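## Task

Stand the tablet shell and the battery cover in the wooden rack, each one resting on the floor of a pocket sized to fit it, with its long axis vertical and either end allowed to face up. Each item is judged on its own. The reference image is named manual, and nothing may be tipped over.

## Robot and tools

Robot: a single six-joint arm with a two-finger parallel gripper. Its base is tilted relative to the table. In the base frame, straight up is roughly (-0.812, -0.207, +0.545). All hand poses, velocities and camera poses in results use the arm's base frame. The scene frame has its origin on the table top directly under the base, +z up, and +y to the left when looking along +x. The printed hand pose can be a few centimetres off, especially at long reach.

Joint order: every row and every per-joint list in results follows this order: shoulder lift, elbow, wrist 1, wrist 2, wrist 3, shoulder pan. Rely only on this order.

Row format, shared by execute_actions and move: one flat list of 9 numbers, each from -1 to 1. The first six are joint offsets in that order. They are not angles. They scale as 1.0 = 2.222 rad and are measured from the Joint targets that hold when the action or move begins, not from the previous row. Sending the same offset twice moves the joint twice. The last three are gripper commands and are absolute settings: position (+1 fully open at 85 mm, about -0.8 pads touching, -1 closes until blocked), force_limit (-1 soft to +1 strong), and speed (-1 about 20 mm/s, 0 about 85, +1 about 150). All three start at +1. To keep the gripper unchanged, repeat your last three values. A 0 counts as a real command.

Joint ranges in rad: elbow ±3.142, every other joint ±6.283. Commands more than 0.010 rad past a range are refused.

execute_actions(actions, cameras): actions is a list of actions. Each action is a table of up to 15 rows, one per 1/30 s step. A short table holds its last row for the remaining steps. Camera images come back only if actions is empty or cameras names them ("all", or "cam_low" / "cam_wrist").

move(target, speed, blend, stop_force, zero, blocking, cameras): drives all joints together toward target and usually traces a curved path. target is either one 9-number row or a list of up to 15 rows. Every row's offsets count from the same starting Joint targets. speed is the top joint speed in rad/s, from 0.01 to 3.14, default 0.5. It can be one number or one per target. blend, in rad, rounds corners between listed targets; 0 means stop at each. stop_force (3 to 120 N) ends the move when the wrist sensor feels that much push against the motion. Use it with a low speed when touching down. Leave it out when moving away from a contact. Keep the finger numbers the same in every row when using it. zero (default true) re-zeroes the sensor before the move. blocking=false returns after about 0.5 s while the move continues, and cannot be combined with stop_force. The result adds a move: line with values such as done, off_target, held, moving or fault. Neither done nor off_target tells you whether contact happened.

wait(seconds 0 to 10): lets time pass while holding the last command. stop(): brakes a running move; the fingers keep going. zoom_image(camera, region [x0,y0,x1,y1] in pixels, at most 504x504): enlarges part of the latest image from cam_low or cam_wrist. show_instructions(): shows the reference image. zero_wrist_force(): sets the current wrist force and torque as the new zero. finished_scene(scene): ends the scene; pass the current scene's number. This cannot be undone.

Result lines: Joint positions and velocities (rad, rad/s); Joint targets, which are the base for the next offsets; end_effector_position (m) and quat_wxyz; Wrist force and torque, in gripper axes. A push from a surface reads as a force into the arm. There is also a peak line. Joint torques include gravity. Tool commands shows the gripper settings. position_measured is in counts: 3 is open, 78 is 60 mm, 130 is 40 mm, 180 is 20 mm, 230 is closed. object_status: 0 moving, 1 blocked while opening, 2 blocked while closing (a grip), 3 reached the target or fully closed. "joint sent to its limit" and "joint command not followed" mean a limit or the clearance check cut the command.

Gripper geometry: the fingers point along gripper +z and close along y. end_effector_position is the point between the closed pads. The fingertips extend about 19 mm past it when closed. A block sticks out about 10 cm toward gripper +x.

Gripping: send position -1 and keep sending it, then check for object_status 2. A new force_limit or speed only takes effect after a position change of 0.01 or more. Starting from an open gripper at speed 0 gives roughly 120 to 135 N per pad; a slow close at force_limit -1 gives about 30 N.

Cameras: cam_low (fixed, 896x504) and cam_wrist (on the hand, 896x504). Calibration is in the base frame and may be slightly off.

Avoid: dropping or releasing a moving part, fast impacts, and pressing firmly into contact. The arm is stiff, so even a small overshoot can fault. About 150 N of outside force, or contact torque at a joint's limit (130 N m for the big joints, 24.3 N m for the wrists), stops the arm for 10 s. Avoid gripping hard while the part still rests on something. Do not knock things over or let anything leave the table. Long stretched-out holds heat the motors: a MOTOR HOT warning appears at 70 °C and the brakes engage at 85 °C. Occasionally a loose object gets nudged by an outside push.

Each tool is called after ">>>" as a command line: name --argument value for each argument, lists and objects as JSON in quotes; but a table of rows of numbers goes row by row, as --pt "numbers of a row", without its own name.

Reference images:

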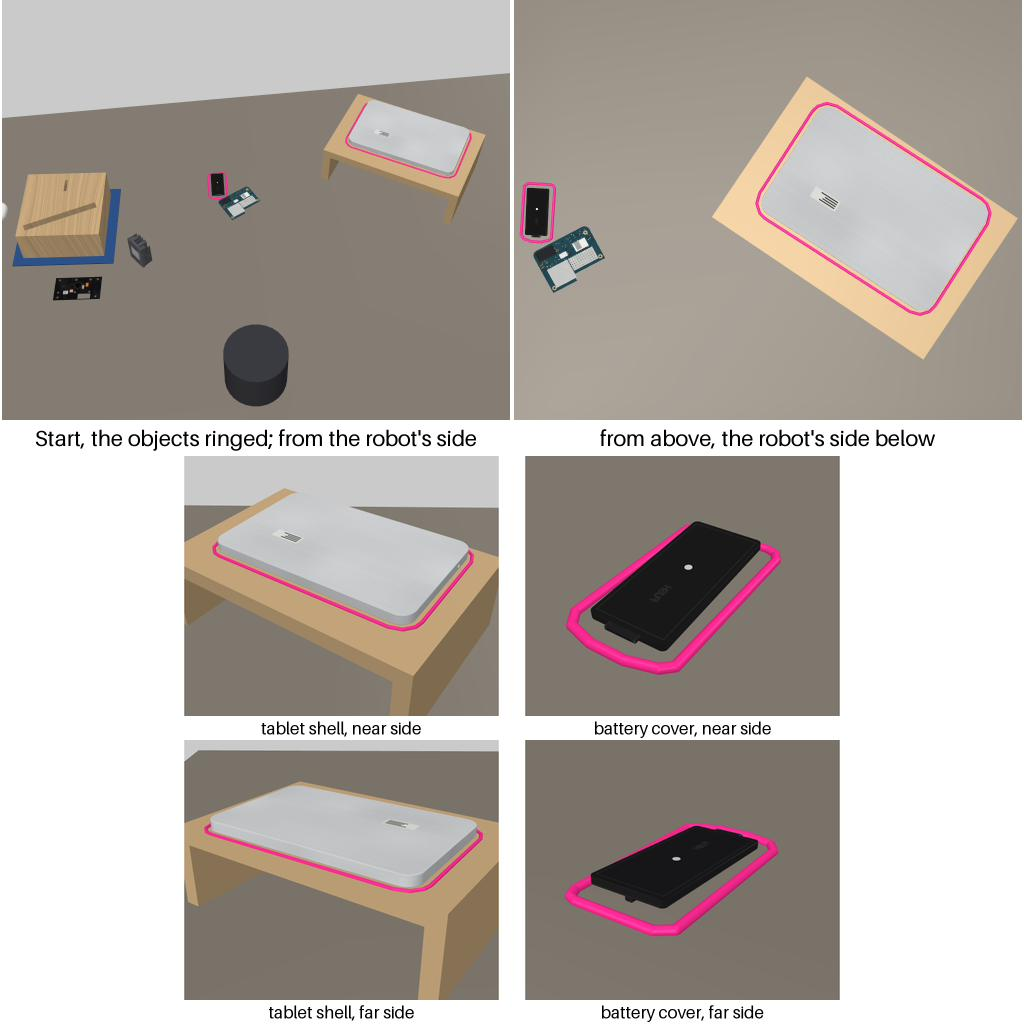

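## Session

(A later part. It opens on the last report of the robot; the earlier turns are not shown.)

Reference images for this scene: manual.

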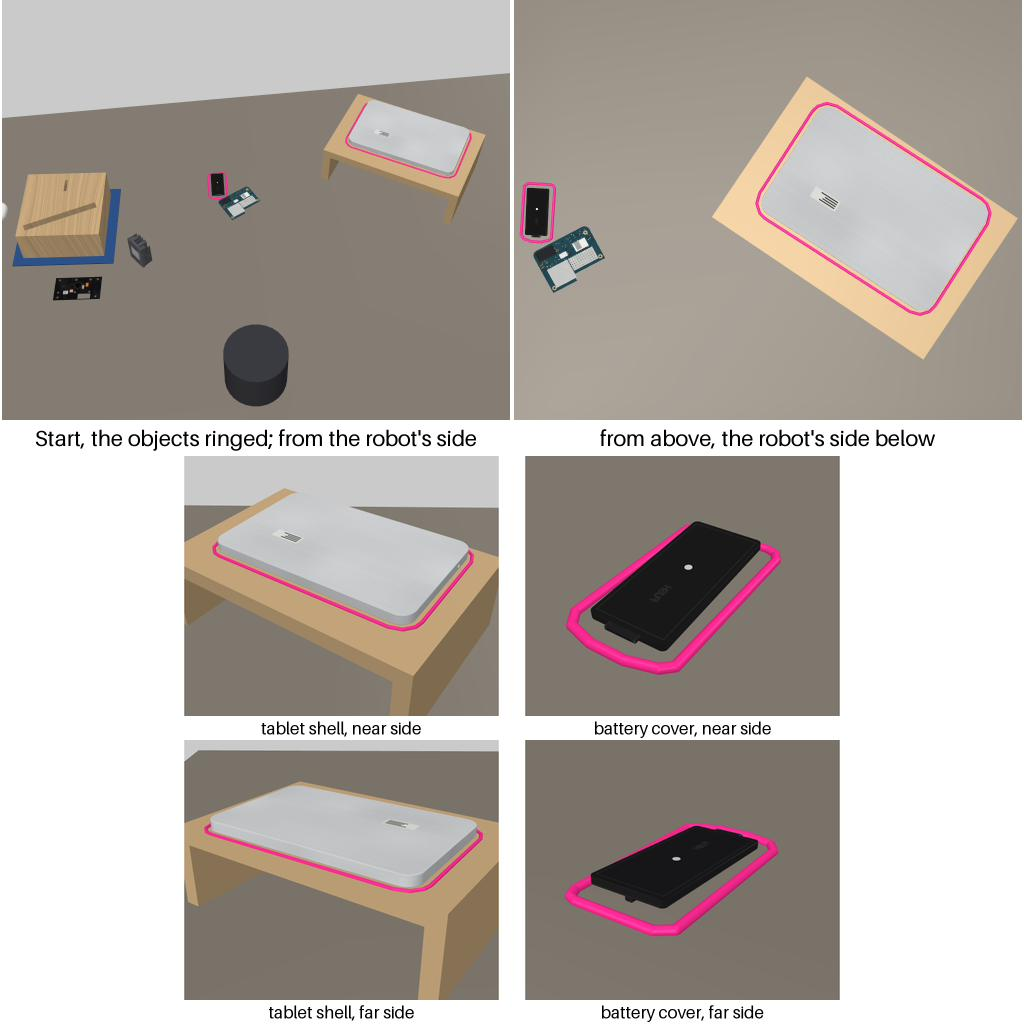

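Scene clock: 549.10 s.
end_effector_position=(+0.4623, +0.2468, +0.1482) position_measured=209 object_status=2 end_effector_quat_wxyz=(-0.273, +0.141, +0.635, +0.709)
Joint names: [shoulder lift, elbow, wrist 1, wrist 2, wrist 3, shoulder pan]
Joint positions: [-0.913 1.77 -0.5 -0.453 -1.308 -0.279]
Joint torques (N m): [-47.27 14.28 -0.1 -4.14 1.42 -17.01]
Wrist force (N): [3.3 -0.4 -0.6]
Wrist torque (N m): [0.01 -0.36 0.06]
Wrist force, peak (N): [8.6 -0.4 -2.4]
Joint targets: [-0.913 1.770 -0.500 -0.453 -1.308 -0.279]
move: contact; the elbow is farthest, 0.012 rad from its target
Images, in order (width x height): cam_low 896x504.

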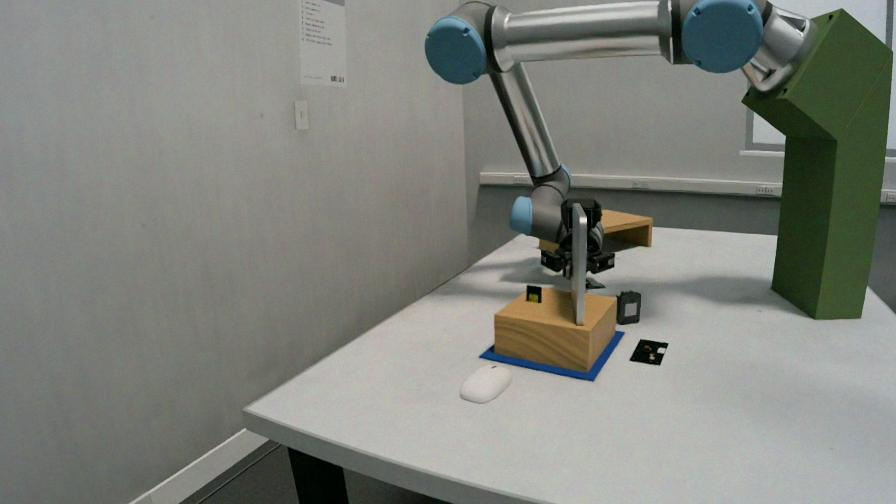

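>>> execute_actions --actions '[[[0,0,0,0,0,0,0.0,0.7,-1]]]' --cameras '["all"]'

>>> zoom_image --camera "cam_low" --region '[520, 170, 650, 360]'

Scene clock: 553.53 s.
end_effector_position=(+0.4623, +0.2468, +0.1482) position_measured=128 object_status=0 end_effector_quat_wxyz=(-0.273, +0.141, +0.635, +0.709)
Joint names: [shoulder lift, elbow, wrist 1, wrist 2, wrist 3, shoulder pan]
Joint positions: [-0.913 1.77 -0.5 -0.453 -1.308 -0.279]
Joint torques (N m): [-45.27 13.22 0.8 -3.93 1.32 -14.6]
Wrist force (N): [2.1 0.3 -0.6]
Wrist torque (N m): [0.02 -0.31 0.03]
Wrist force, peak (N): [3.3 -0.6 -0.3]
Joint targets: [-0.913 1.770 -0.500 -0.453 -1.308 -0.279]
Step readings (joint positions):
0: [-0.913 1.770 -0.500 -0.453 -1.308 -0.279]
1: [-0.913 1.770 -0.500 -0.453 -1.308 -0.279]
2: [-0.913 1.770 -0.500 -0.453 -1.308 -0.279]
4: [-0.913 1.770 -0.500 -0.453 -1.308 -0.279]
8: [-0.913 1.770 -0.500 -0.453 -1.308 -0.279]
15: [-0.913 1.770 -0.500 -0.453 -1.308 -0.279]
camera_calibration:
cam_wrist: T_world_to_cam=[[0.572977, -0.057206, 0.817572, -0.362479], [0.804327, -0.152257, -0.574348, -0.23666], [0.157337, 0.986684, -0.0412274, -0.179433], [0, 0, 0, 1]] pos_world=[0.426276, 0.120274, 0.15303]

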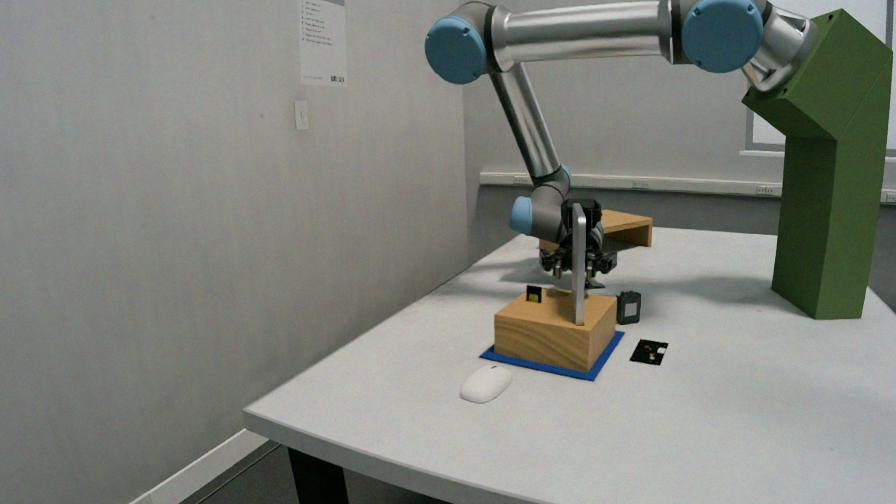

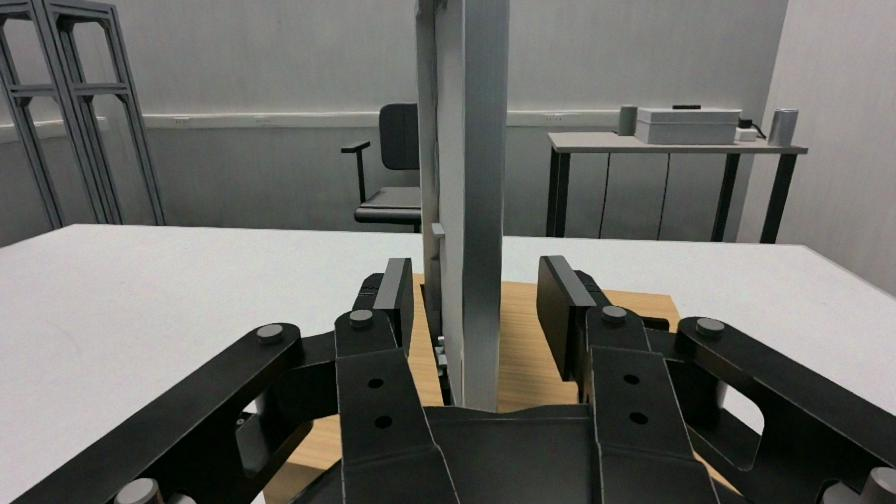

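Scaled by 2.653.

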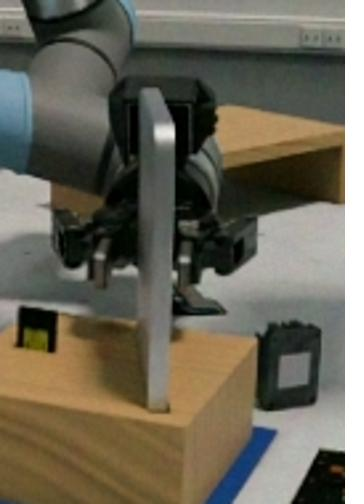

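>>> move --pt "0.00525 -0.00405 -0.01629 -0.02745 0.01728 -0.02894 0.0 0.7 -1" --pt "0.0105 -0.0081 -0.03258 -0.0549 0.03456 -0.05788 0.0 0.7 -1" --speed '[0.04,0.1]' --blend '[0.02,0]' --cameras '["all"]'

>>> zoom_image --camera "cam_low" --region '[470, 170, 690, 400]'

>>> zoom_image --camera "cam_low" --region '[550, 270, 610, 335]'

Scene clock: 566.07 s.
end_effector_position=(+0.4693, +0.1776, +0.1391) position_measured=129 object_status=3 end_effector_quat_wxyz=(-0.272, +0.141, +0.635, +0.710) end_effector_velocity=(+0.001, +0.001, +0.000) end_effector_angular_velocity=(+0.000, +0.001, -0.005)
Joint names: [shoulder lift, elbow, wrist 1, wrist 2, wrist 3, shoulder pan]
Joint positions: [-0.889 1.752 -0.573 -0.575 -1.231 -0.407]
Joint velocities: [0 0 0.004 0.006 -0.003 0.001]
Joint torques (N m): [-35.9 5.54 4.97 -0.47 -1.35 -1.2]
Wrist force (N): [2.1 0.4 -0.4]
Wrist torque (N m): [0.01 -0.32 -0.13]
Wrist force, peak (N): [2.5 0.4 -0.6]
Joint targets: [-0.890 1.752 -0.573 -0.575 -1.232 -0.407]
move: done
camera_calibration:
cam_wrist: T_world_to_cam=[[0.572112, -0.0599523, 0.817982, -0.36225], [0.80475, -0.151487, -0.57396, -0.258425], [0.158324, 0.986639, -0.0384209, -0.113466], [0, 0, 0, 1]] pos_world=[0.433179, 0.0510838, 0.143629]

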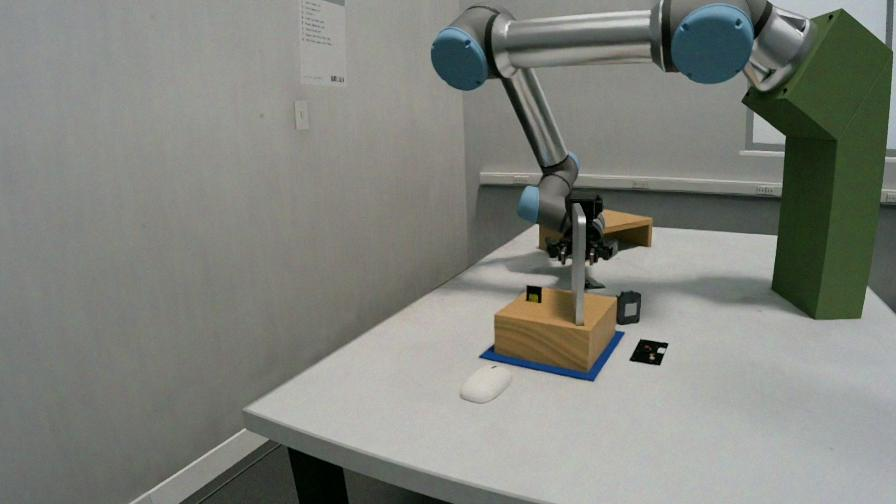

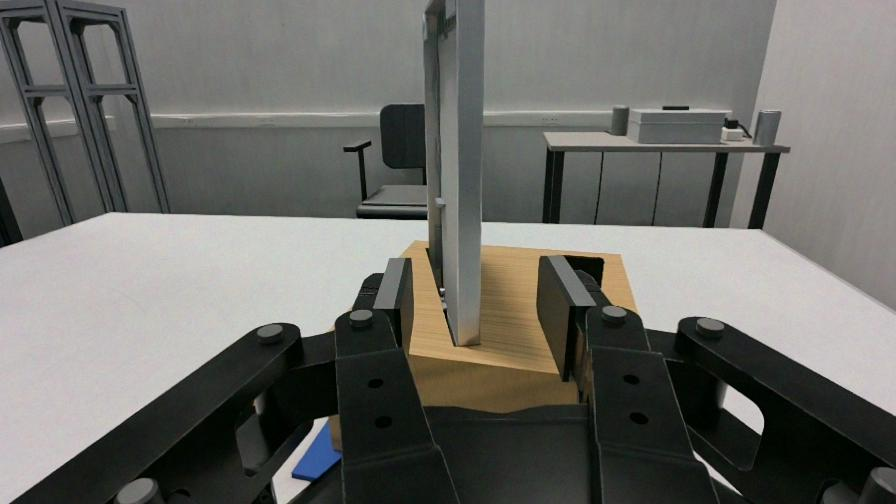

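Scaled by 2.191.

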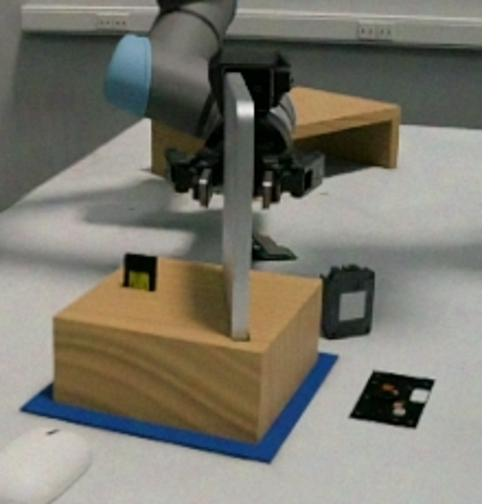

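Scaled by 7.754.

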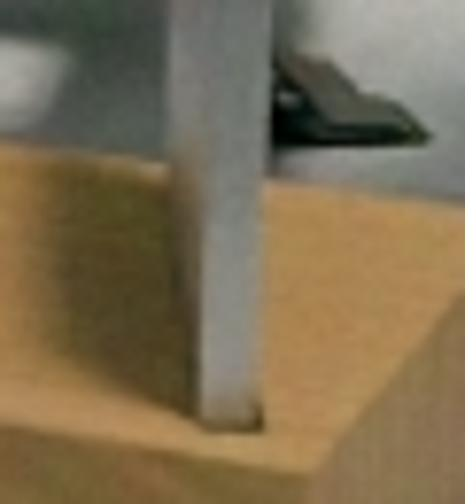

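>>> finished_scene --scene 2

The scene is finished: the task was done.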